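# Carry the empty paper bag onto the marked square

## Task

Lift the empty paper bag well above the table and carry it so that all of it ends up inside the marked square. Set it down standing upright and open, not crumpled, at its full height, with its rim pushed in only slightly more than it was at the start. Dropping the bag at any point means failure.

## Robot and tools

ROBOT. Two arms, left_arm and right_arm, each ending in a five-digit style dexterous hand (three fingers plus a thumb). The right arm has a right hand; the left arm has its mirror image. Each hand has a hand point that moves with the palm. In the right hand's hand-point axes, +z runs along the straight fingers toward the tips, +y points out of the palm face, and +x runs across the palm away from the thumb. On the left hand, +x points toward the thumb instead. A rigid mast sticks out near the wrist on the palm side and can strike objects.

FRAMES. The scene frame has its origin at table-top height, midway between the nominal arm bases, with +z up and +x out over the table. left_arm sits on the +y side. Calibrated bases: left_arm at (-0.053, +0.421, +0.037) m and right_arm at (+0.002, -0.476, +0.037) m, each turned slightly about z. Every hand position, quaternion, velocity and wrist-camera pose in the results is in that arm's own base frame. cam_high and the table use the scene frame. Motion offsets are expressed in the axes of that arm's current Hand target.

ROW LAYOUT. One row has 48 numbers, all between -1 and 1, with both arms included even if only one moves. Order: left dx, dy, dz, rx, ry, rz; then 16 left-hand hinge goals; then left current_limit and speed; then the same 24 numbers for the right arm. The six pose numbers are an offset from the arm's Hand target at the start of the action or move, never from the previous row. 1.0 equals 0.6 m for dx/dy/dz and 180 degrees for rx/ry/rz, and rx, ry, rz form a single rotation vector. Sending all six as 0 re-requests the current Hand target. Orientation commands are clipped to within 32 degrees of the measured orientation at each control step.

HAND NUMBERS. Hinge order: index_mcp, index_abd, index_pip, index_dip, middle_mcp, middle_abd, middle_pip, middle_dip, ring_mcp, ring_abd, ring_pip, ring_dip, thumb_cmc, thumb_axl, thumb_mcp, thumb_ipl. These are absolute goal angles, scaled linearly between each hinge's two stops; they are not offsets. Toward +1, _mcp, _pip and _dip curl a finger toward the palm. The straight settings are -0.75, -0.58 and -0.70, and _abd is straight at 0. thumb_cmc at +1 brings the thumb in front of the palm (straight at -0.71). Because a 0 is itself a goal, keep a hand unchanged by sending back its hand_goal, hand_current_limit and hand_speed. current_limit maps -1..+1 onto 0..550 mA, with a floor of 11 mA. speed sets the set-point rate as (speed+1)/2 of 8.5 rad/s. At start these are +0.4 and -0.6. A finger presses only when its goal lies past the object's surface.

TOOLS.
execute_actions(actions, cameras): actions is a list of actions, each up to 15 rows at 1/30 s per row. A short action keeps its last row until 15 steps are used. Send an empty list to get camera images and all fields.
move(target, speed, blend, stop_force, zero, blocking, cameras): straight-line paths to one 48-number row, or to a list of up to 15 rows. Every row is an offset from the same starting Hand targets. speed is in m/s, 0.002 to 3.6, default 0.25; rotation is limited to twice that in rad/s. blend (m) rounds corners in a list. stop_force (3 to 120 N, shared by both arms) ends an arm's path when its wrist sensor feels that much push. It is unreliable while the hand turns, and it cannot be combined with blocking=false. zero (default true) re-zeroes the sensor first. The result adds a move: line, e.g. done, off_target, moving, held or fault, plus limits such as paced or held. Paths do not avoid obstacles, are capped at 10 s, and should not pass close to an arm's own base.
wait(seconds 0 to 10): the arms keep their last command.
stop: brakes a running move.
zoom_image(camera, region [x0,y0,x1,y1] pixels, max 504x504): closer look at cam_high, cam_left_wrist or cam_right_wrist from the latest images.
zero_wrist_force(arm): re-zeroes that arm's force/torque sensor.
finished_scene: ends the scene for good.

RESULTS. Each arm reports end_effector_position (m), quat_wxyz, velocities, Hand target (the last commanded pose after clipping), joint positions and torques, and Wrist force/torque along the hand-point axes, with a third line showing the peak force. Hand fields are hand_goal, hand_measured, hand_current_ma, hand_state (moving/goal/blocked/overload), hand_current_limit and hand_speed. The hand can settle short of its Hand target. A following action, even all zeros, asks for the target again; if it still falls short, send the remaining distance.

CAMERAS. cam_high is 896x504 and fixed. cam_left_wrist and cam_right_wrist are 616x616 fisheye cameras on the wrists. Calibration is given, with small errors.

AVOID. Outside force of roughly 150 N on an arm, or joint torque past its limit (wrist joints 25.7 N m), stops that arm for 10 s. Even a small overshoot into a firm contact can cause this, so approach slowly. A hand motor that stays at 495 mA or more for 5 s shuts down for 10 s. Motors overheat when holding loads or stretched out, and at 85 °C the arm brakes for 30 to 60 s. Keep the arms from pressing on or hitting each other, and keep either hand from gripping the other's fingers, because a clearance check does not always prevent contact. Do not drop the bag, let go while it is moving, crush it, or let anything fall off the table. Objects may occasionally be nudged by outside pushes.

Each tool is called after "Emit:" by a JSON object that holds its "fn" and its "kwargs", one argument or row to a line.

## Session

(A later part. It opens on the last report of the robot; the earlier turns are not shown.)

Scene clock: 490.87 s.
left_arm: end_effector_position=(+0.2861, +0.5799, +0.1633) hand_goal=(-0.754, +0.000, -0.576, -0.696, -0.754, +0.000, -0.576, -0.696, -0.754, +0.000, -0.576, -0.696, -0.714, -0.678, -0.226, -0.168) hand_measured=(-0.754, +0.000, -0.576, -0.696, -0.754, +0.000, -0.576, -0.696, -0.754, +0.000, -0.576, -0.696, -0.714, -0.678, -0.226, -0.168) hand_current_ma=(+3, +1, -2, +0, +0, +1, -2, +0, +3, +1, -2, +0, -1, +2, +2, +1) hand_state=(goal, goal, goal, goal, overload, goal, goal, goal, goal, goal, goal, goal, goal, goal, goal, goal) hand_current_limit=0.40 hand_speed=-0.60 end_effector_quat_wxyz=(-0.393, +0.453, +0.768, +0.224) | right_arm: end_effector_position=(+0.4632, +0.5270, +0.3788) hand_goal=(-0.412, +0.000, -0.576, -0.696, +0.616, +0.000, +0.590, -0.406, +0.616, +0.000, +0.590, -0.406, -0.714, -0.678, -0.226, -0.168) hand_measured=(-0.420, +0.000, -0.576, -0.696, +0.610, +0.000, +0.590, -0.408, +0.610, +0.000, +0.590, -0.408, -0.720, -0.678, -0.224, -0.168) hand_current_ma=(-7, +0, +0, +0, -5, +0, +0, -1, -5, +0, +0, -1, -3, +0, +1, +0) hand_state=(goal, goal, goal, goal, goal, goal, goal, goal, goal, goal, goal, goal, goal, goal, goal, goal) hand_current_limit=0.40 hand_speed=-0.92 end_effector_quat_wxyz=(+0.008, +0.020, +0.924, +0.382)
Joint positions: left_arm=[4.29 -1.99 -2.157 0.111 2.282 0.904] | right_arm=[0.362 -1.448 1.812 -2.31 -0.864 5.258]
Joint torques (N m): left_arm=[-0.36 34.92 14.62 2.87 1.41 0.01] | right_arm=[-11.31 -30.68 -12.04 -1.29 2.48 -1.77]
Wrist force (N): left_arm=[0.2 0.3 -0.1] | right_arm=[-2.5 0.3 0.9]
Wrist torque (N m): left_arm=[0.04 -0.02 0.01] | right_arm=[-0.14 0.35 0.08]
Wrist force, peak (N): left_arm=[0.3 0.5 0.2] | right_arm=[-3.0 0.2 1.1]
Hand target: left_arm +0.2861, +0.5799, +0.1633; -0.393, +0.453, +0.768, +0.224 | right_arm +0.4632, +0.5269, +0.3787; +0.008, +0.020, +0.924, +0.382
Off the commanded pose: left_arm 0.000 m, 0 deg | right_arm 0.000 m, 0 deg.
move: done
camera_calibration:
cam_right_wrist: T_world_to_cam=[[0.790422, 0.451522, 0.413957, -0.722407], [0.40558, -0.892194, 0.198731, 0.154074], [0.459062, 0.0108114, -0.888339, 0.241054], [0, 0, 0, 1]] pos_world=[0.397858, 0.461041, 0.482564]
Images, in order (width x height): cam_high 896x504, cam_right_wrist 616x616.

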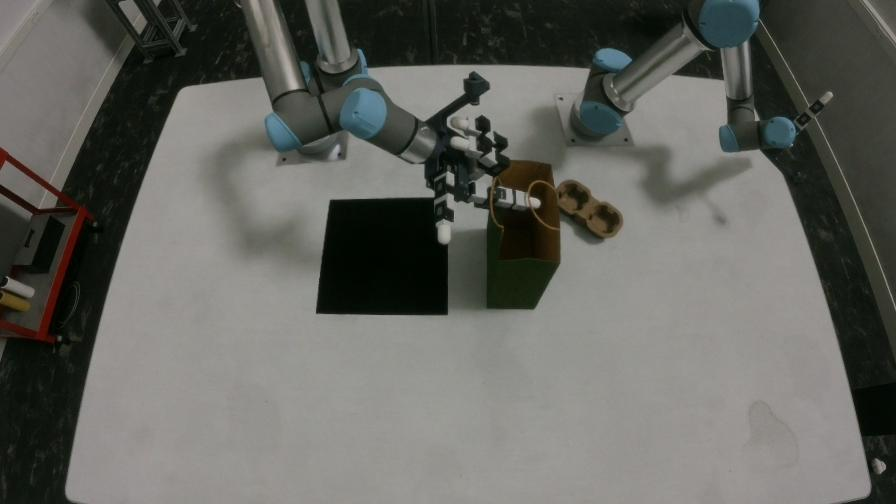

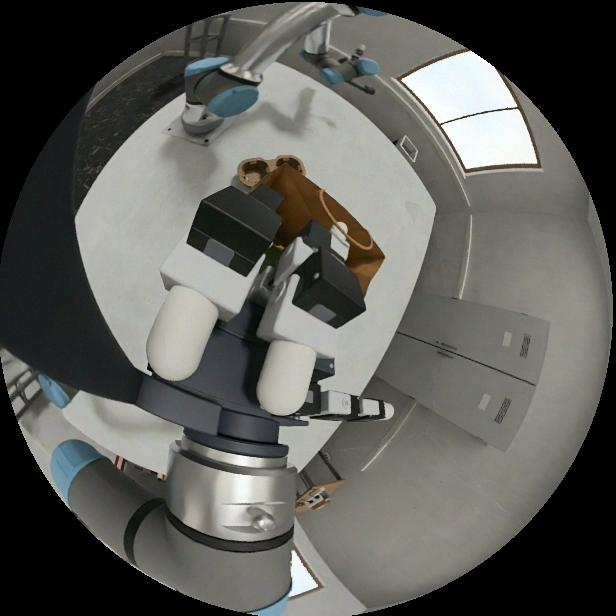

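Emit:
{"fn": "move", "kwargs": {
  "target": [0,0,0,0,0,0,-0.754,0,-0.576,-0.696,-0.754,0,-0.576,-0.696,-0.754,0,-0.576,-0.696,-0.714,-0.678,-0.226,-0.168,0.4,-0.6,-0.0033,0.0295,0.0577,0,0,0,-0.138,0,-0.576,-0.696,0.616,0,0.590,-0.406,0.616,0,0.590,-0.406,-0.714,-0.678,-0.226,-0.168,0.4,-0.92],
  "speed": 0.05,
  "cameras": ["cam_high","cam_right_wrist"]
}}

Emit:
{"fn": "zoom_image", "kwargs": {
  "camera": "cam_high",
  "region": [440, 140, 600, 240]
}}

Emit:
{"fn": "zoom_image", "kwargs": {
  "camera": "cam_right_wrist",
  "region": [250, 100, 450, 300]
}}

Scene clock: 510.00 s.
left_arm: end_effector_position=(+0.2861, +0.5799, +0.1633) hand_goal=(-0.754, +0.000, -0.576, -0.696, -0.754, +0.000, -0.576, -0.696, -0.754, +0.000, -0.576, -0.696, -0.714, -0.678, -0.226, -0.168) hand_measured=(-0.754, +0.000, -0.576, -0.696, -0.754, +0.000, -0.576, -0.696, -0.754, +0.000, -0.576, -0.696, -0.714, -0.678, -0.226, -0.168) hand_current_ma=(+3, +1, -2, +0, +0, +1, -2, +0, +3, +1, -2, +0, -1, +2, +2, +1) hand_state=(goal, goal, goal, goal, overload, goal, goal, goal, goal, goal, goal, goal, goal, goal, goal, goal) hand_current_limit=0.40 hand_speed=-0.60 end_effector_quat_wxyz=(-0.393, +0.453, +0.768, +0.224) | right_arm: end_effector_position=(+0.4668, +0.5639, +0.3668) hand_goal=(-0.138, +0.000, -0.576, -0.696, +0.616, +0.000, +0.590, -0.406, +0.616, +0.000, +0.590, -0.406, -0.714, -0.678, -0.226, -0.168) hand_measured=(-0.166, +0.000, -0.576, -0.696, +0.610, +0.000, +0.590, -0.408, +0.610, +0.000, +0.590, -0.408, -0.720, -0.678, -0.224, -0.168) hand_current_ma=(-44, +0, +0, +0, -5, +0, +0, -1, -5, +0, +0, -1, -3, +0, +1, +0) hand_state=(blocked, goal, goal, goal, goal, goal, goal, goal, goal, goal, goal, goal, goal, goal, goal, goal) hand_current_limit=0.40 hand_speed=-0.92 end_effector_quat_wxyz=(+0.008, +0.020, +0.924, +0.382)
Joint positions: left_arm=[4.29 -1.99 -2.157 0.111 2.282 0.904] | right_arm=[0.424 -1.372 1.767 -2.389 -0.888 5.332]
Joint torques (N m): left_arm=[-0.29 34.47 13.92 2.88 1.53 0.15] | right_arm=[-11.68 -32.65 -14.14 -1.6 2.68 -1.58]
Wrist force (N): left_arm=[0.0 0.3 -0.1] | right_arm=[-2.6 0.1 0.5]
Wrist torque (N m): left_arm=[0.04 0.01 -0.02] | right_arm=[-0.11 0.37 0.04]
Wrist force, peak (N): left_arm=[0.5 0.5 0.1] | right_arm=[-2.8 0.5 1.1]
Hand target: left_arm +0.2861, +0.5799, +0.1633; -0.393, +0.453, +0.768, +0.224 | right_arm +0.4668, +0.5638, +0.3667; +0.008, +0.020, +0.924, +0.382
Off the commanded pose: left_arm 0.000 m, 0 deg | right_arm 0.000 m, 0 deg.
move: done
camera_calibration:
cam_right_wrist: T_world_to_cam=[[0.790439, 0.451485, 0.413965, -0.73698], [0.405547, -0.892213, 0.198714, 0.187932], [0.459061, 0.0108113, -0.888339, 0.228432], [0, 0, 0, 1]] pos_world=[0.401458, 0.497941, 0.470664]
Images, in order (width x height): cam_high 896x504, cam_right_wrist 616x616.

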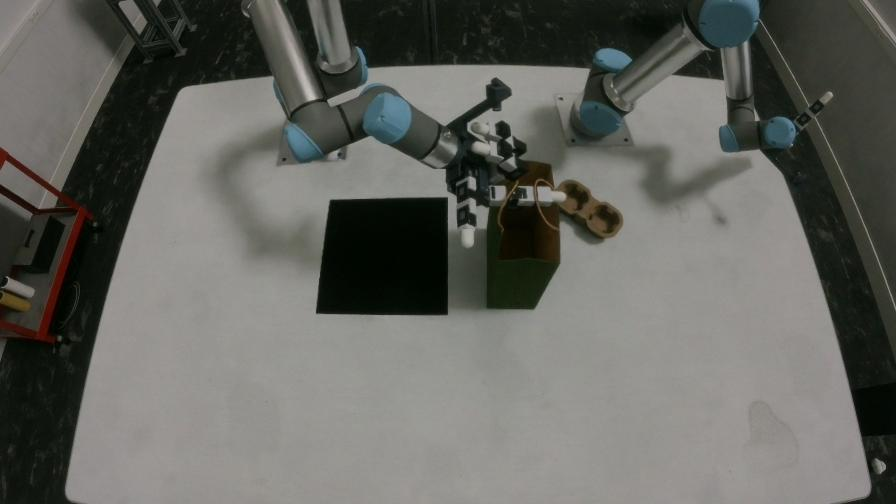

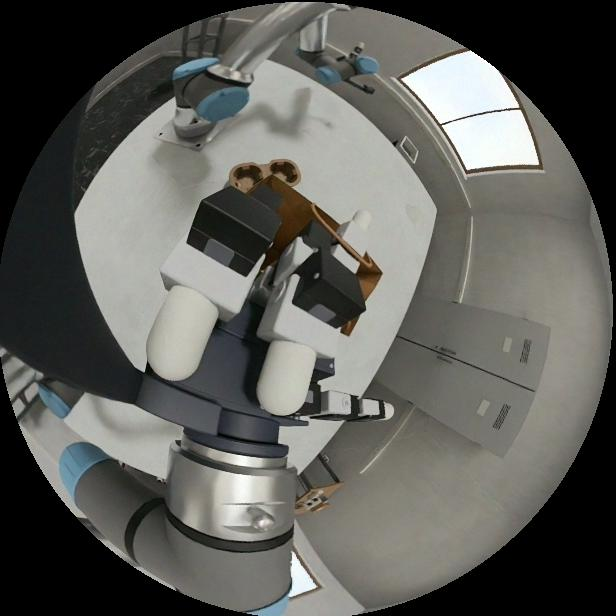

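Scaled by 3.150 from the camera's 896x504 image, which has a finer 1280x720 frame.

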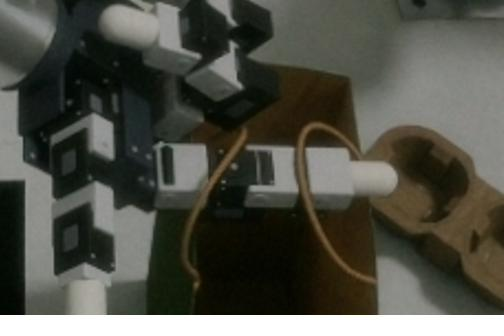

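Scaled by 2.520 from the camera's 616x616 image, which has a finer 880x880 frame.

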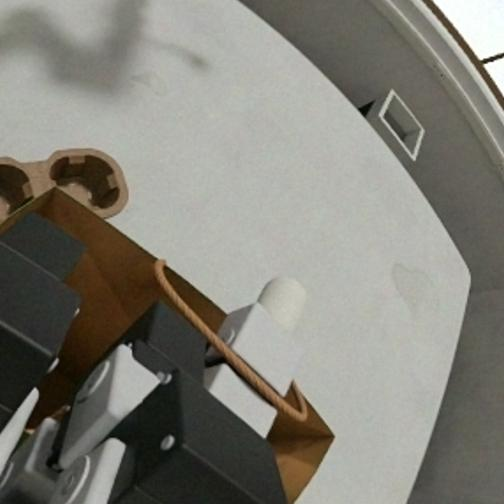

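Emit:
{"fn": "move", "kwargs": {
  "target": [0,0,0,0,0,0,-0.754,0,-0.576,-0.696,-0.754,0,-0.576,-0.696,-0.754,0,-0.576,-0.696,-0.714,-0.678,-0.226,-0.168,0.4,-0.6,0,0.0471,-0.0471,0,0,0,-0.11,0,-0.576,-0.406,0.616,0,0.590,-0.406,0.616,0,0.590,-0.406,-0.714,-0.678,-0.226,-0.168,0.8,-0.92],
  "speed": 0.04,
  "cameras": ["cam_high","cam_right_wrist"]
}}

Emit:
{"fn": "zoom_image", "kwargs": {
  "camera": "cam_high",
  "region": [440, 140, 600, 240]
}}

Emit:
{"fn": "zoom_image", "kwargs": {
  "camera": "cam_right_wrist",
  "region": [250, 100, 450, 300]
}}

Scene clock: 529.30 s.
left_arm: end_effector_position=(+0.2861, +0.5799, +0.1633) hand_goal=(-0.754, +0.000, -0.576, -0.696, -0.754, +0.000, -0.576, -0.696, -0.754, +0.000, -0.576, -0.696, -0.714, -0.678, -0.226, -0.168) hand_measured=(-0.754, +0.000, -0.576, -0.696, -0.754, +0.000, -0.576, -0.696, -0.754, +0.000, -0.576, -0.696, -0.714, -0.678, -0.226, -0.168) hand_current_ma=(+3, +1, -2, +0, +0, +1, -2, +0, +3, +1, -2, +0, -1, +2, +2, +1) hand_state=(goal, goal, goal, goal, overload, goal, goal, goal, goal, goal, goal, goal, goal, goal, goal, goal) hand_current_limit=0.40 hand_speed=-0.60 end_effector_quat_wxyz=(-0.393, +0.453, +0.768, +0.224) | right_arm: end_effector_position=(+0.4668, +0.5638, +0.4069) hand_goal=(-0.110, +0.000, -0.576, -0.406, +0.616, +0.000, +0.590, -0.406, +0.616, +0.000, +0.590, -0.406, -0.714, -0.678, -0.226, -0.168) hand_measured=(-0.142, +0.000, -0.578, -0.410, +0.610, +0.000, +0.590, -0.408, +0.610, +0.000, +0.590, -0.408, -0.720, -0.678, -0.224, -0.168) hand_current_ma=(-51, +0, +0, -2, -5, +0, +0, -1, -5, +0, +0, -1, -3, +0, +1, +0) hand_state=(blocked, goal, goal, goal, goal, goal, goal, goal, goal, goal, goal, goal, goal, goal, goal, goal) hand_current_limit=0.80 hand_speed=-0.92 end_effector_quat_wxyz=(+0.008, +0.020, +0.924, +0.382) end_effector_velocity=(-0.001, +0.001, -0.001) end_effector_angular_velocity=(+0.001, -0.001, +0.001)
Joint positions: left_arm=[4.29 -1.99 -2.157 0.111 2.282 0.904] | right_arm=[0.424 -1.404 1.697 -2.287 -0.888 5.333]
Joint velocities: left_arm=[within noise] | right_arm=[0.001 0.001 0.002 -0.005 0 0]
Joint torques (N m): left_arm=[-0.09 34.41 14.72 2.79 1.61 0.18] | right_arm=[0.98 -21.89 -13.61 -4.3 1.48 -0.57]
Wrist force (N): left_arm=[-0.2 0.2 0.2] | right_arm=[-2.7 0.1 1.4]
Wrist torque (N m): left_arm=[0.01 0.02 -0.02] | right_arm=[-0.08 0.38 0.05]
Wrist force, peak (N): left_arm=[0.3 0.5 0.1] | right_arm=[-3.0 0.2 1.3]
Hand target: left_arm +0.2861, +0.5799, +0.1633; -0.393, +0.453, +0.768, +0.224 | right_arm +0.4668, +0.5638, +0.4067; +0.008, +0.020, +0.924, +0.382
Off the commanded pose: left_arm 0.000 m, 0 deg | right_arm 0.000 m, 0 deg.
move: done
camera_calibration:
cam_right_wrist: T_world_to_cam=[[0.790507, 0.451337, 0.413997, -0.753549], [0.405416, -0.892288, 0.198645, 0.180088], [0.459061, 0.0108108, -0.888339, 0.264055], [0, 0, 0, 1]] pos_world=[0.401458, 0.497941, 0.510764]
Images, in order (width x height): cam_high 896x504, cam_right_wrist 616x616.

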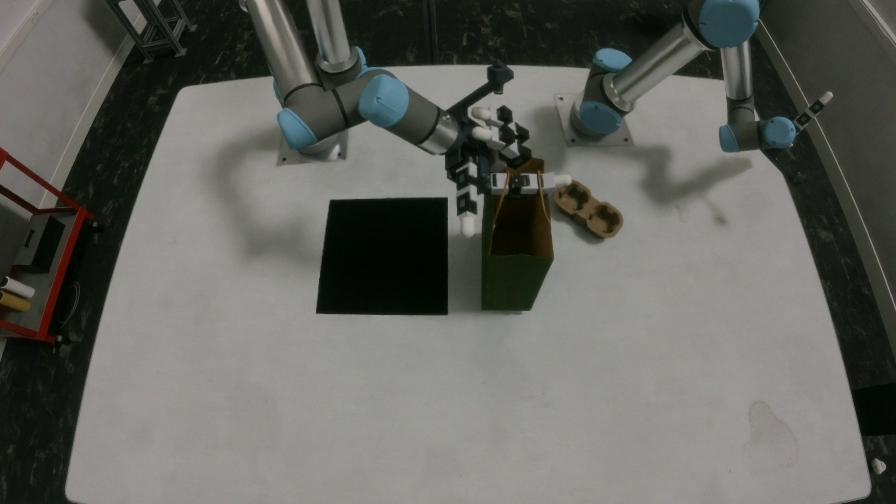

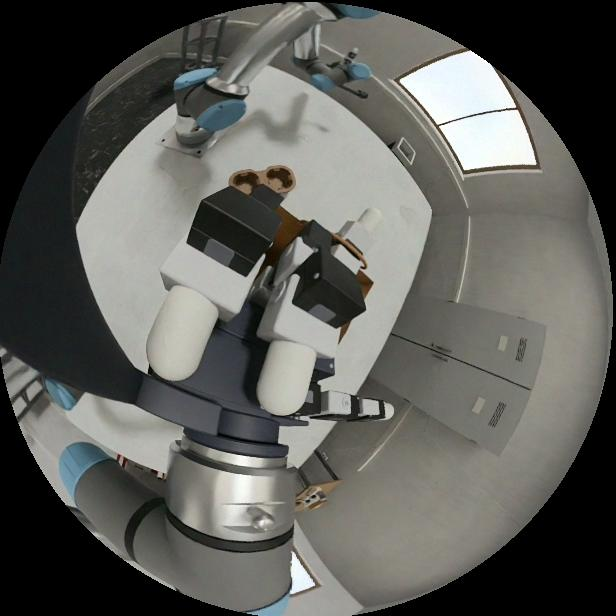

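Scaled by 3.150 from the camera's 896x504 image, which has a finer 1280x720 frame.

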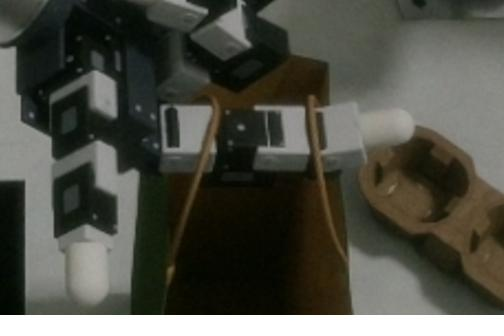

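Scaled by 2.520 from the camera's 616x616 image, which has a finer 880x880 frame.

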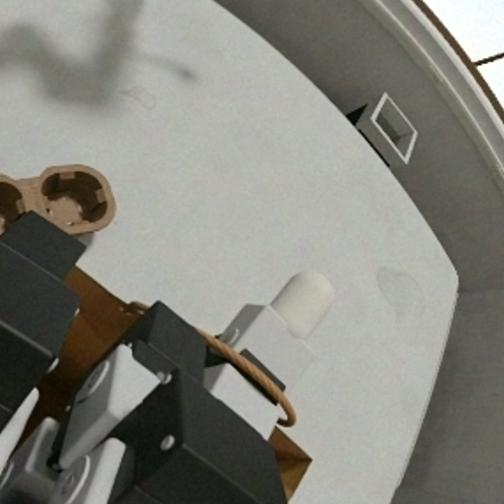

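Emit:
{"fn": "move", "kwargs": {
  "target": [0,0,0,0,0,0,-0.754,0,-0.576,-0.696,-0.754,0,-0.576,-0.696,-0.754,0,-0.576,-0.696,-0.714,-0.678,-0.226,-0.168,0.4,-0.6,0,0.1296,-0.1296,0,0,0,-0.11,0,-0.576,-0.406,0.616,0,0.590,-0.406,0.616,0,0.590,-0.406,-0.714,-0.678,-0.226,-0.168,0.8,-0.92],
  "speed": 0.07,
  "cameras": ["cam_high","cam_right_wrist"]
}}

Emit:
{"fn": "zoom_image", "kwargs": {
  "camera": "cam_high",
  "region": [400, 100, 640, 340]
}}

Scene clock: 547.77 s.
left_arm: end_effector_position=(+0.2861, +0.5799, +0.1633) hand_goal=(-0.754, +0.000, -0.576, -0.696, -0.754, +0.000, -0.576, -0.696, -0.754, +0.000, -0.576, -0.696, -0.714, -0.678, -0.226, -0.168) hand_measured=(-0.754, +0.000, -0.576, -0.696, -0.754, +0.000, -0.576, -0.696, -0.754, +0.000, -0.576, -0.696, -0.714, -0.678, -0.226, -0.168) hand_current_ma=(+3, +1, -2, +0, +0, +1, -2, +0, +3, +1, -2, +0, -1, +2, +2, +1) hand_state=(goal, goal, goal, goal, overload, goal, goal, goal, goal, goal, goal, goal, goal, goal, goal, goal) hand_current_limit=0.40 hand_speed=-0.60 end_effector_quat_wxyz=(-0.393, +0.453, +0.768, +0.224) | right_arm: end_effector_position=(+0.4668, +0.5639, +0.5168) hand_goal=(-0.110, +0.000, -0.576, -0.406, +0.616, +0.000, +0.590, -0.406, +0.616, +0.000, +0.590, -0.406, -0.714, -0.678, -0.226, -0.168) hand_measured=(-0.142, +0.000, -0.578, -0.410, +0.610, +0.000, +0.590, -0.408, +0.610, +0.000, +0.590, -0.408, -0.720, -0.678, -0.224, -0.168) hand_current_ma=(-51, +0, +0, -2, -5, +0, +0, -1, -5, +0, +0, -1, -3, +0, +1, +0) hand_state=(blocked, goal, goal, goal, goal, goal, goal, goal, goal, goal, goal, goal, goal, goal, goal, goal) hand_current_limit=0.80 hand_speed=-0.92 end_effector_quat_wxyz=(+0.008, +0.020, +0.924, +0.382)
Joint positions: left_arm=[4.29 -1.99 -2.157 0.111 2.282 0.904] | right_arm=[0.425 -1.443 1.459 -2.009 -0.888 5.333]
Joint torques (N m): left_arm=[-0.43 34.69 15.3 2.81 1.77 0.52] | right_arm=[8.92 -21.24 -15.6 -4.65 1.28 -1.74]
Wrist force (N): left_arm=[0.2 0.3 -0.1] | right_arm=[-2.4 -0.4 0.9]
Wrist torque (N m): left_arm=[0.04 -0.02 0.00] | right_arm=[-0.13 0.35 0.02]
Wrist force, peak (N): left_arm=[0.0 0.6 0.3] | right_arm=[-3.2 -0.1 1.3]
Hand target: left_arm +0.2861, +0.5799, +0.1633; -0.393, +0.453, +0.768, +0.224 | right_arm +0.4668, +0.5639, +0.5167; +0.008, +0.020, +0.924, +0.382
Off the commanded pose: left_arm 0.000 m, 0 deg | right_arm 0.000 m, 0 deg.
move: done
camera_calibration:
cam_right_wrist: T_world_to_cam=[[0.790436, 0.451447, 0.414013, -0.799009], [0.405555, -0.892231, 0.198617, 0.15834], [0.459061, 0.0109111, -0.888338, 0.361588], [0, 0, 0, 1]] pos_world=[0.401358, 0.498041, 0.620564]
Images, in order (width x height): cam_high 896x504, cam_right_wrist 616x616.

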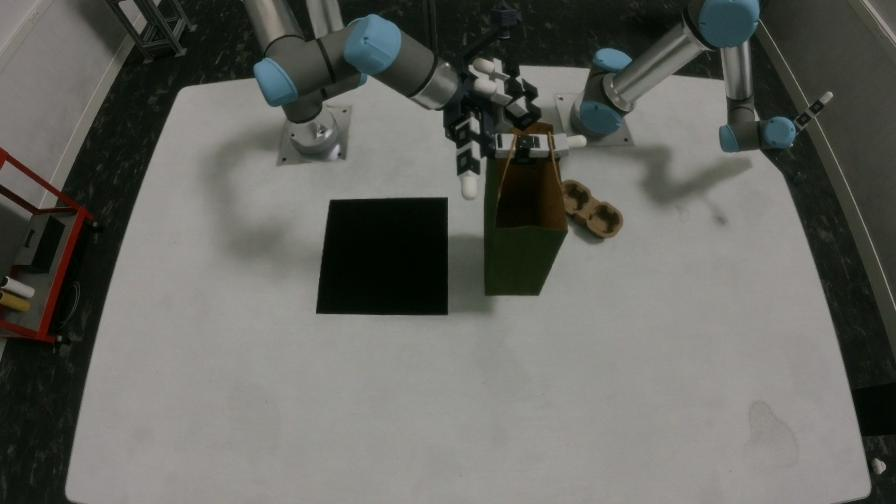

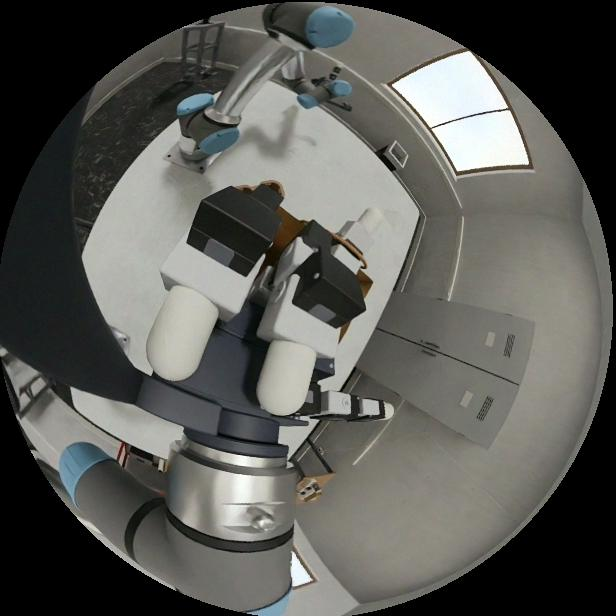

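Scaled by 2.100 from the camera's 896x504 image, which has a finer 1280x720 frame.

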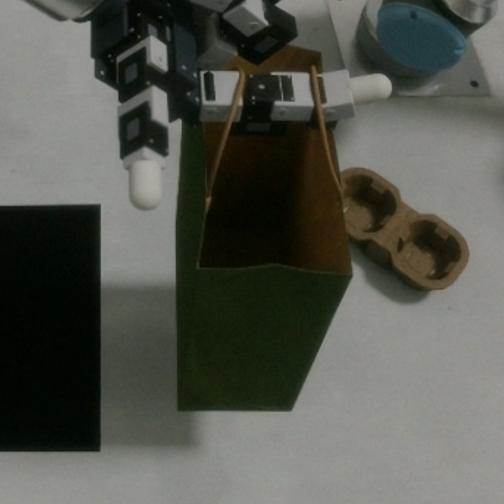

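Emit:
{"fn": "move", "kwargs": {
  "target": [0,0,0,0,0,0,-0.754,0,-0.576,-0.696,-0.754,0,-0.576,-0.696,-0.754,0,-0.576,-0.696,-0.714,-0.678,-0.226,-0.168,0.4,-0.6,0.0867,-0.3724,-0.3724,0,0,0,-0.11,0,-0.576,-0.406,0.616,0,0.590,-0.406,0.616,0,0.590,-0.406,-0.714,-0.678,-0.226,-0.168,0.8,-0.92],
  "speed": 0.12,
  "cameras": ["cam_high","cam_right_wrist"]
}}

Emit:
{"fn": "zoom_image", "kwargs": {
  "camera": "cam_high",
  "region": [280, 80, 520, 320]
}}

Scene clock: 569.43 s.
left_arm: end_effector_position=(+0.2861, +0.5799, +0.1633) hand_goal=(-0.754, +0.000, -0.576, -0.696, -0.754, +0.000, -0.576, -0.696, -0.754, +0.000, -0.576, -0.696, -0.714, -0.678, -0.226, -0.168) hand_measured=(-0.754, +0.000, -0.576, -0.696, -0.754, +0.000, -0.576, -0.696, -0.754, +0.000, -0.576, -0.696, -0.714, -0.678, -0.226, -0.168) hand_current_ma=(+3, +1, -2, +0, +0, +1, -2, +0, +3, +1, -2, +0, -1, +2, +2, +1) hand_state=(goal, goal, goal, goal, overload, goal, goal, goal, goal, goal, goal, goal, goal, goal, goal, goal) hand_current_limit=0.40 hand_speed=-0.60 end_effector_quat_wxyz=(-0.393, +0.453, +0.768, +0.224) | right_arm: end_effector_position=(+0.4011, +0.2505, +0.5169) hand_goal=(-0.110, +0.000, -0.576, -0.406, +0.616, +0.000, +0.590, -0.406, +0.616, +0.000, +0.590, -0.406, -0.714, -0.678, -0.226, -0.168) hand_measured=(-0.142, +0.000, -0.578, -0.410, +0.610, +0.000, +0.590, -0.408, +0.610, +0.000, +0.590, -0.408, -0.720, -0.678, -0.224, -0.168) hand_current_ma=(-51, +0, +0, -2, -5, +0, +0, -1, -5, +0, +0, -1, -3, +0, +1, +0) hand_state=(blocked, goal, goal, goal, goal, goal, goal, goal, goal, goal, goal, goal, goal, goal, goal, goal) hand_current_limit=0.80 hand_speed=-0.92 end_effector_quat_wxyz=(+0.008, +0.020, +0.924, +0.382)
Joint positions: left_arm=[4.29 -1.99 -2.157 0.111 2.282 0.904] | right_arm=[-0.289 -1.897 1.697 -1.133 -0.816 4.371]
Joint torques (N m): left_arm=[-0.32 34.56 15.16 2.78 1.9 0.49] | right_arm=[-9.34 -1.86 -14.94 -1.05 2.84 -1.69]
Wrist force (N): left_arm=[-0.1 0.2 -0.1] | right_arm=[-2.6 0.2 0.8]
Wrist torque (N m): left_arm=[0.02 0.03 -0.03] | right_arm=[-0.11 0.36 -0.07]
Wrist force, peak (N): left_arm=[0.2 0.5 0.1] | right_arm=[-3.0 0.8 2.0]
Hand target: left_arm +0.2861, +0.5799, +0.1633; -0.393, +0.453, +0.768, +0.224 | right_arm +0.4011, +0.2504, +0.5168; +0.008, +0.020, +0.924, +0.382
Off the commanded pose: left_arm 0.000 m, 0 deg | right_arm 0.000 m, 0 deg.
move: done
camera_calibration:
cam_right_wrist: T_world_to_cam=[[0.79042, 0.45145, 0.414039, -0.605767], [0.405448, -0.892232, 0.198831, -0.0948168], [0.459181, 0.0107119, -0.888278, 0.395259], [0, 0, 0, 1]] pos_world=[0.335758, 0.184641, 0.620764]
Images, in order (width x height): cam_high 896x504, cam_right_wrist 616x616.

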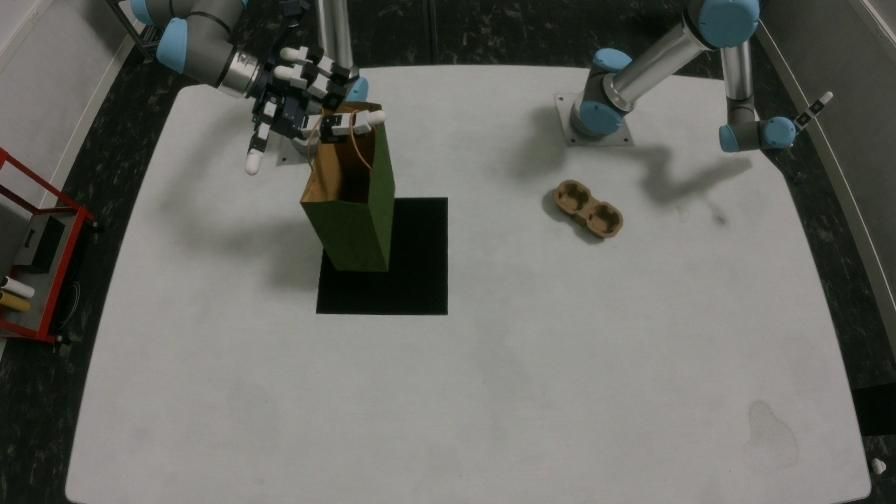

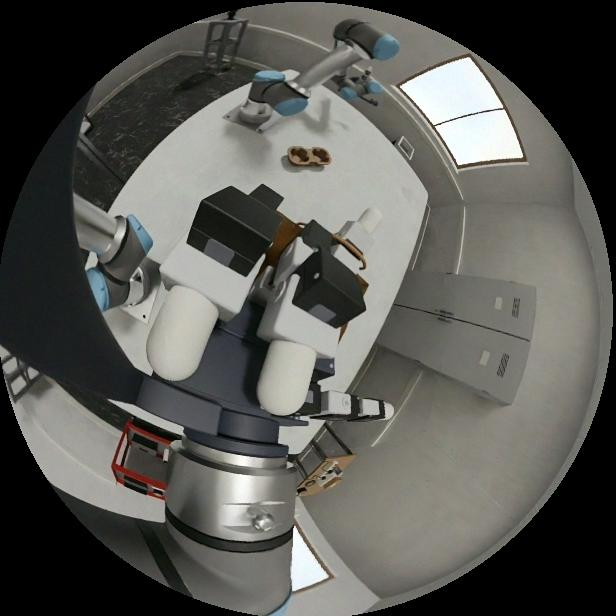

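Scaled by 2.100 from the camera's 896x504 image, which has a finer 1280x720 frame.

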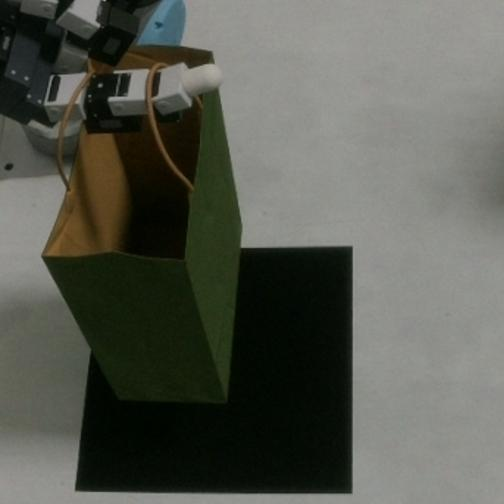

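Emit:
{"fn": "wait", "kwargs": {
  "seconds": 0.5,
  "cameras": ["cam_high"]
}}

Emit:
{"fn": "zoom_image", "kwargs": {
  "camera": "cam_high",
  "region": [280, 80, 520, 320]
}}

Scene clock: 604.20 s.
left_arm: end_effector_position=(+0.2861, +0.5799, +0.1633) hand_goal=(-0.754, +0.000, -0.576, -0.696, -0.754, +0.000, -0.576, -0.696, -0.754, +0.000, -0.576, -0.696, -0.714, -0.678, -0.226, -0.168) hand_measured=(-0.754, +0.000, -0.576, -0.696, -0.754, +0.000, -0.576, -0.696, -0.754, +0.000, -0.576, -0.696, -0.714, -0.678, -0.226, -0.168) hand_current_ma=(+3, +1, -2, +0, +0, +1, -2, +0, +3, +1, -2, +0, -1, +2, +2, +1) hand_state=(goal, goal, goal, goal, overload, goal, goal, goal, goal, goal, goal, goal, goal, goal, goal, goal) hand_current_limit=0.40 hand_speed=-0.60 end_effector_quat_wxyz=(-0.393, +0.453, +0.768, +0.224) | right_arm: end_effector_position=(+0.4011, +0.2504, +0.5168) hand_goal=(-0.110, +0.000, -0.576, -0.406, +0.616, +0.000, +0.590, -0.406, +0.616, +0.000, +0.590, -0.406, -0.714, -0.678, -0.226, -0.168) hand_measured=(-0.142, +0.000, -0.578, -0.410, +0.610, +0.000, +0.590, -0.408, +0.610, +0.000, +0.590, -0.408, -0.720, -0.678, -0.224, -0.168) hand_current_ma=(-51, +0, +0, -2, -5, +0, +0, -1, -5, +0, +0, -1, -3, +0, +1, +0) hand_state=(blocked, goal, goal, goal, goal, goal, goal, goal, goal, goal, goal, goal, goal, goal, goal, goal) hand_current_limit=0.80 hand_speed=-0.92 end_effector_quat_wxyz=(+0.008, +0.020, +0.924, +0.382)
Joint positions: left_arm=[4.29 -1.99 -2.157 0.111 2.282 0.904] | right_arm=[-0.289 -1.897 1.698 -1.133 -0.816 4.371]
Joint torques (N m): left_arm=[-0.95 36.09 15.02 2.57 2.06 1.02] | right_arm=[-10.38 -2.21 -14.52 -0.88 2.52 -0.58]
Wrist force (N): left_arm=[0.2 0.0 0.0] | right_arm=[-2.6 0.1 1.3]
Wrist torque (N m): left_arm=[-0.01 -0.02 0.01] | right_arm=[-0.14 0.36 -0.02]
Wrist force, peak (N): left_arm=[0.4 0.6 0.1] | right_arm=[-3.0 -0.4 1.7]
Hand target: left_arm +0.2861, +0.5799, +0.1633; -0.393, +0.453, +0.768, +0.224 | right_arm +0.4011, +0.2504, +0.5168; +0.008, +0.020, +0.924, +0.382
Off the commanded pose: left_arm 0.000 m, 0 deg | right_arm 0.000 m, 0 deg.
wait: 0.50 s; at rest from the start
Images, in order (width x height): cam_high 896x504.

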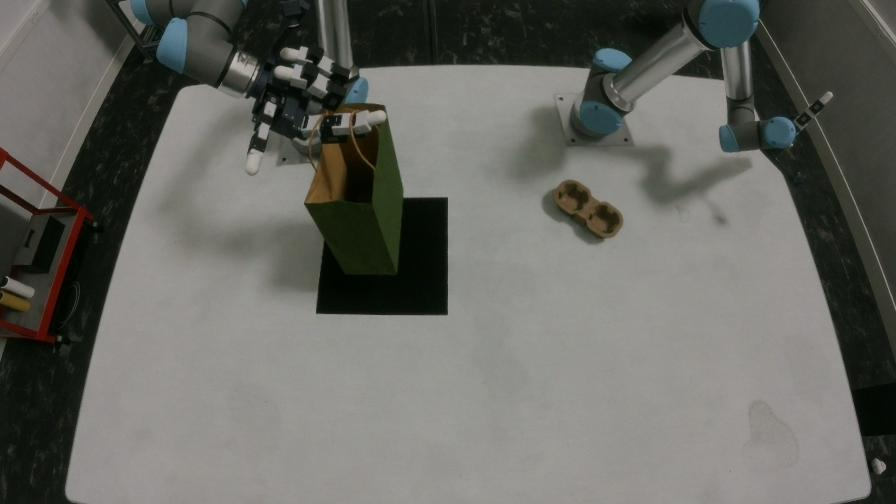

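Scaled by 2.100 from the camera's 896x504 image, which has a finer 1280x720 frame.

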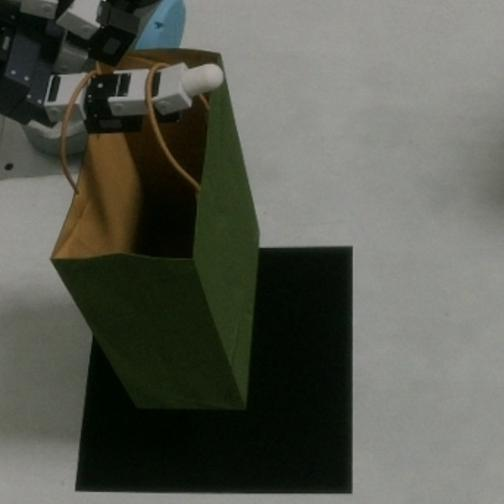

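Emit:
{"fn": "move", "kwargs": {
  "target": [0,0,0,0,0,0,-0.754,0,-0.576,-0.696,-0.754,0,-0.576,-0.696,-0.754,0,-0.576,-0.696,-0.714,-0.678,-0.226,-0.168,0.4,-0.6,0,-0.1414,0.1414,0,0,0,-0.11,0,-0.576,-0.406,0.616,0,0.590,-0.406,0.616,0,0.590,-0.406,-0.714,-0.678,-0.226,-0.168,0.8,-0.92],
  "speed": 0.06,
  "cameras": ["cam_high","cam_right_wrist"]
}}

Emit:
{"fn": "zoom_image", "kwargs": {
  "camera": "cam_high",
  "region": [280, 120, 520, 360]
}}

Scene clock: 623.17 s.
left_arm: end_effector_position=(+0.2861, +0.5799, +0.1633) hand_goal=(-0.754, +0.000, -0.576, -0.696, -0.754, +0.000, -0.576, -0.696, -0.754, +0.000, -0.576, -0.696, -0.714, -0.678, -0.226, -0.168) hand_measured=(-0.754, +0.000, -0.576, -0.696, -0.754, +0.000, -0.576, -0.696, -0.754, +0.000, -0.576, -0.696, -0.714, -0.678, -0.226, -0.168) hand_current_ma=(+3, +1, -2, +0, +0, +1, -2, +0, +3, +1, -2, +0, -1, +2, +2, +1) hand_state=(goal, goal, goal, goal, overload, goal, goal, goal, goal, goal, goal, goal, goal, goal, goal, goal) hand_current_limit=0.40 hand_speed=-0.60 end_effector_quat_wxyz=(-0.393, +0.453, +0.768, +0.224) | right_arm: end_effector_position=(+0.4012, +0.2504, +0.3968) hand_goal=(-0.110, +0.000, -0.576, -0.406, +0.616, +0.000, +0.590, -0.406, +0.616, +0.000, +0.590, -0.406, -0.714, -0.678, -0.226, -0.168) hand_measured=(-0.142, +0.000, -0.578, -0.410, +0.610, +0.000, +0.590, -0.408, +0.610, +0.000, +0.590, -0.408, -0.720, -0.678, -0.224, -0.168) hand_current_ma=(-51, +0, +0, -2, -5, +0, +0, -1, -5, +0, +0, -1, -3, +0, +1, +0) hand_state=(blocked, goal, goal, goal, goal, goal, goal, goal, goal, goal, goal, goal, goal, goal, goal, goal) hand_current_limit=0.80 hand_speed=-0.92 end_effector_quat_wxyz=(+0.008, +0.020, +0.924, +0.382)
Joint positions: left_arm=[4.29 -1.99 -2.157 0.111 2.282 0.904] | right_arm=[-0.29 -1.911 2.014 -1.435 -0.816 4.371]
Joint torques (N m): left_arm=[-0.49 36.17 14.41 2.59 2.35 0.71] | right_arm=[-8.06 -13.27 -31.85 -0.76 1.74 1.26]
Wrist force (N): left_arm=[-0.3 0.1 0.0] | right_arm=[-2.7 -0.1 1.1]
Wrist torque (N m): left_arm=[0.00 0.04 -0.04] | right_arm=[-0.13 0.38 0.05]
Wrist force, peak (N): left_arm=[0.2 0.6 0.1] | right_arm=[-3.2 -0.2 1.3]
Hand target: left_arm +0.2861, +0.5799, +0.1633; -0.393, +0.453, +0.768, +0.224 | right_arm +0.4011, +0.2504, +0.3968; +0.008, +0.020, +0.924, +0.382
Off the commanded pose: left_arm 0.000 m, 0 deg | right_arm 0.000 m, 0 deg.
move: done
camera_calibration:
cam_right_wrist: T_world_to_cam=[[0.790547, 0.451451, 0.413796, -0.555951], [0.405562, -0.89223, 0.198607, -0.0710833], [0.458862, 0.0108112, -0.888442, 0.288704], [0, 0, 0, 1]] pos_world=[0.335859, 0.184441, 0.500664]
Images, in order (width x height): cam_high 896x504, cam_right_wrist 616x616.

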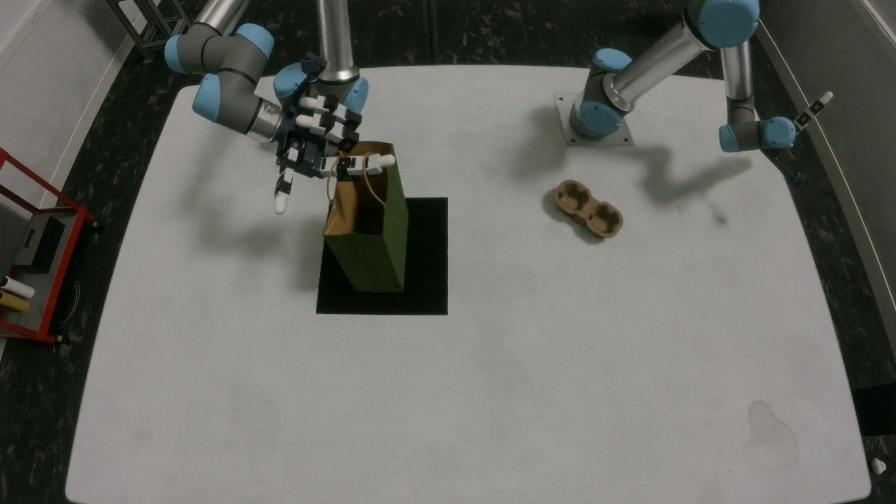

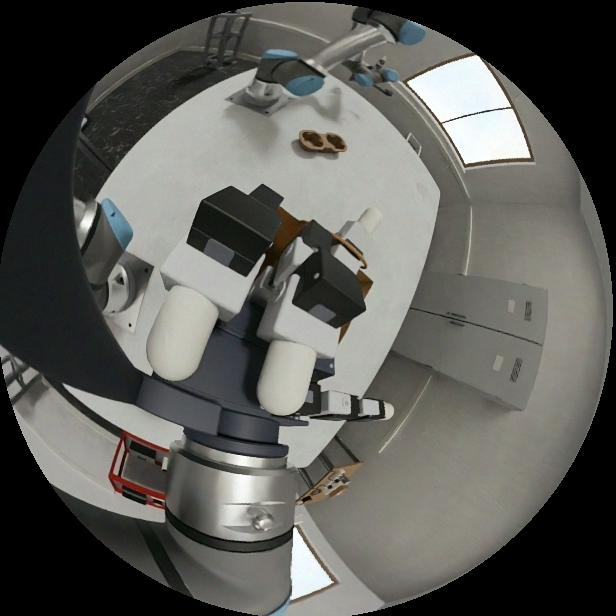

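Scaled by 2.100 from the camera's 896x504 image, which has a finer 1280x720 frame.

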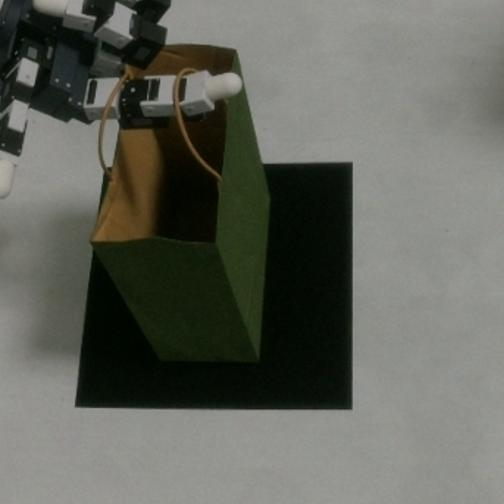

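Emit:
{"fn": "move", "kwargs": {
  "target": [0,0,0,0,0,0,-0.754,0,-0.576,-0.696,-0.754,0,-0.576,-0.696,-0.754,0,-0.576,-0.696,-0.714,-0.678,-0.226,-0.168,0.4,-0.6,0,-0.0295,0.0295,0,0,0,-0.11,0,-0.576,-0.406,0.616,0,0.590,-0.406,0.616,0,0.590,-0.406,-0.714,-0.678,-0.226,-0.168,0.8,-0.92],
  "speed": 0.03,
  "cameras": ["cam_high","cam_right_wrist"]
}}

Emit:
{"fn": "zoom_image", "kwargs": {
  "camera": "cam_high",
  "region": [280, 120, 520, 360]
}}

Scene clock: 638.33 s.
left_arm: end_effector_position=(+0.2861, +0.5799, +0.1633) hand_goal=(-0.754, +0.000, -0.576, -0.696, -0.754, +0.000, -0.576, -0.696, -0.754, +0.000, -0.576, -0.696, -0.714, -0.678, -0.226, -0.168) hand_measured=(-0.754, +0.000, -0.576, -0.696, -0.754, +0.000, -0.576, -0.696, -0.754, +0.000, -0.576, -0.696, -0.714, -0.678, -0.226, -0.168) hand_current_ma=(+3, +1, -2, +0, +0, +1, -2, +0, +3, +1, -2, +0, -1, +2, +2, +1) hand_state=(goal, goal, goal, goal, overload, goal, goal, goal, goal, goal, goal, goal, goal, goal, goal, goal) hand_current_limit=0.40 hand_speed=-0.60 end_effector_quat_wxyz=(-0.393, +0.453, +0.768, +0.224) | right_arm: end_effector_position=(+0.4011, +0.2504, +0.3717) hand_goal=(-0.110, +0.000, -0.576, -0.406, +0.616, +0.000, +0.590, -0.406, +0.616, +0.000, +0.590, -0.406, -0.714, -0.678, -0.226, -0.168) hand_measured=(-0.138, +0.000, -0.578, -0.410, +0.610, +0.000, +0.590, -0.408, +0.610, +0.000, +0.590, -0.408, -0.720, -0.678, -0.224, -0.168) hand_current_ma=(-42, +0, +0, -2, -5, +0, +0, -1, -5, +0, +0, -1, -3, +0, +1, +0) hand_state=(blocked, goal, goal, goal, goal, goal, goal, goal, goal, goal, goal, goal, goal, goal, goal, goal) hand_current_limit=0.80 hand_speed=-0.92 end_effector_quat_wxyz=(+0.008, +0.020, +0.924, +0.382)
Joint positions: left_arm=[4.29 -1.99 -2.157 0.111 2.282 0.904] | right_arm=[-0.29 -1.902 2.073 -1.503 -0.816 4.371]
Joint torques (N m): left_arm=[0.06 36.06 14.94 2.56 2.33 0.86] | right_arm=[-2.95 -11.54 -30.43 -0.47 0.36 -0.32]
Wrist force (N): left_arm=[0.1 0.0 -0.3] | right_arm=[-2.4 0.4 0.7]
Wrist torque (N m): left_arm=[0.02 -0.01 0.00] | right_arm=[-0.12 0.33 0.05]
Wrist force, peak (N): left_arm=[0.1 0.4 0.3] | right_arm=[-3.2 -0.2 1.1]
Hand target: left_arm +0.2861, +0.5799, +0.1633; -0.393, +0.453, +0.768, +0.224 | right_arm +0.4011, +0.2504, +0.3718; +0.008, +0.020, +0.924, +0.382
Off the commanded pose: left_arm 0.000 m, 0 deg | right_arm 0.000 m, 0 deg.
move: done
camera_calibration:
cam_right_wrist: T_world_to_cam=[[0.790511, 0.451484, 0.413828, -0.54554], [0.405632, -0.892212, 0.198544, -0.0659654], [0.458862, 0.0109113, -0.88844, 0.26643], [0, 0, 0, 1]] pos_world=[0.335759, 0.184541, 0.475564]
Images, in order (width x height): cam_high 896x504, cam_right_wrist 616x616.

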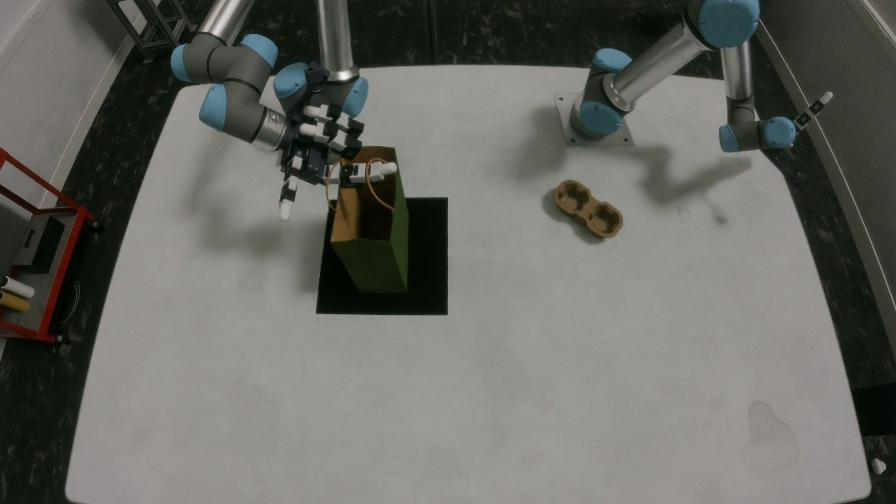

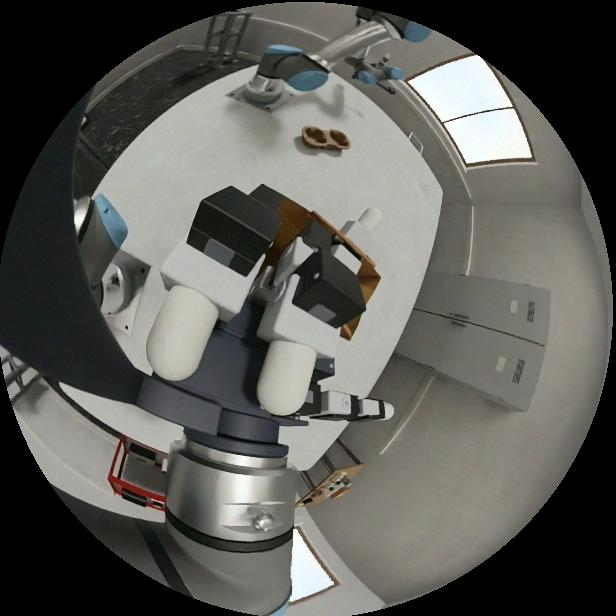

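Scaled by 2.100 from the camera's 896x504 image, which has a finer 1280x720 frame.

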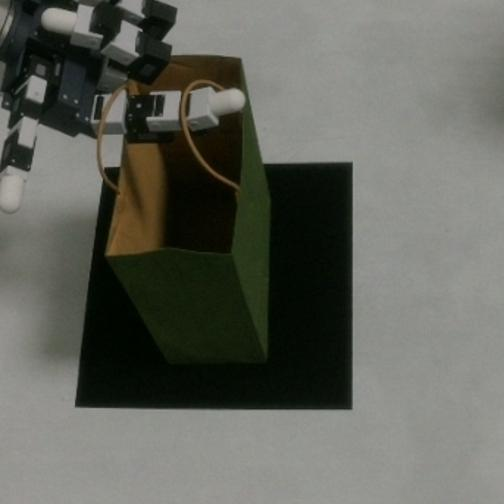

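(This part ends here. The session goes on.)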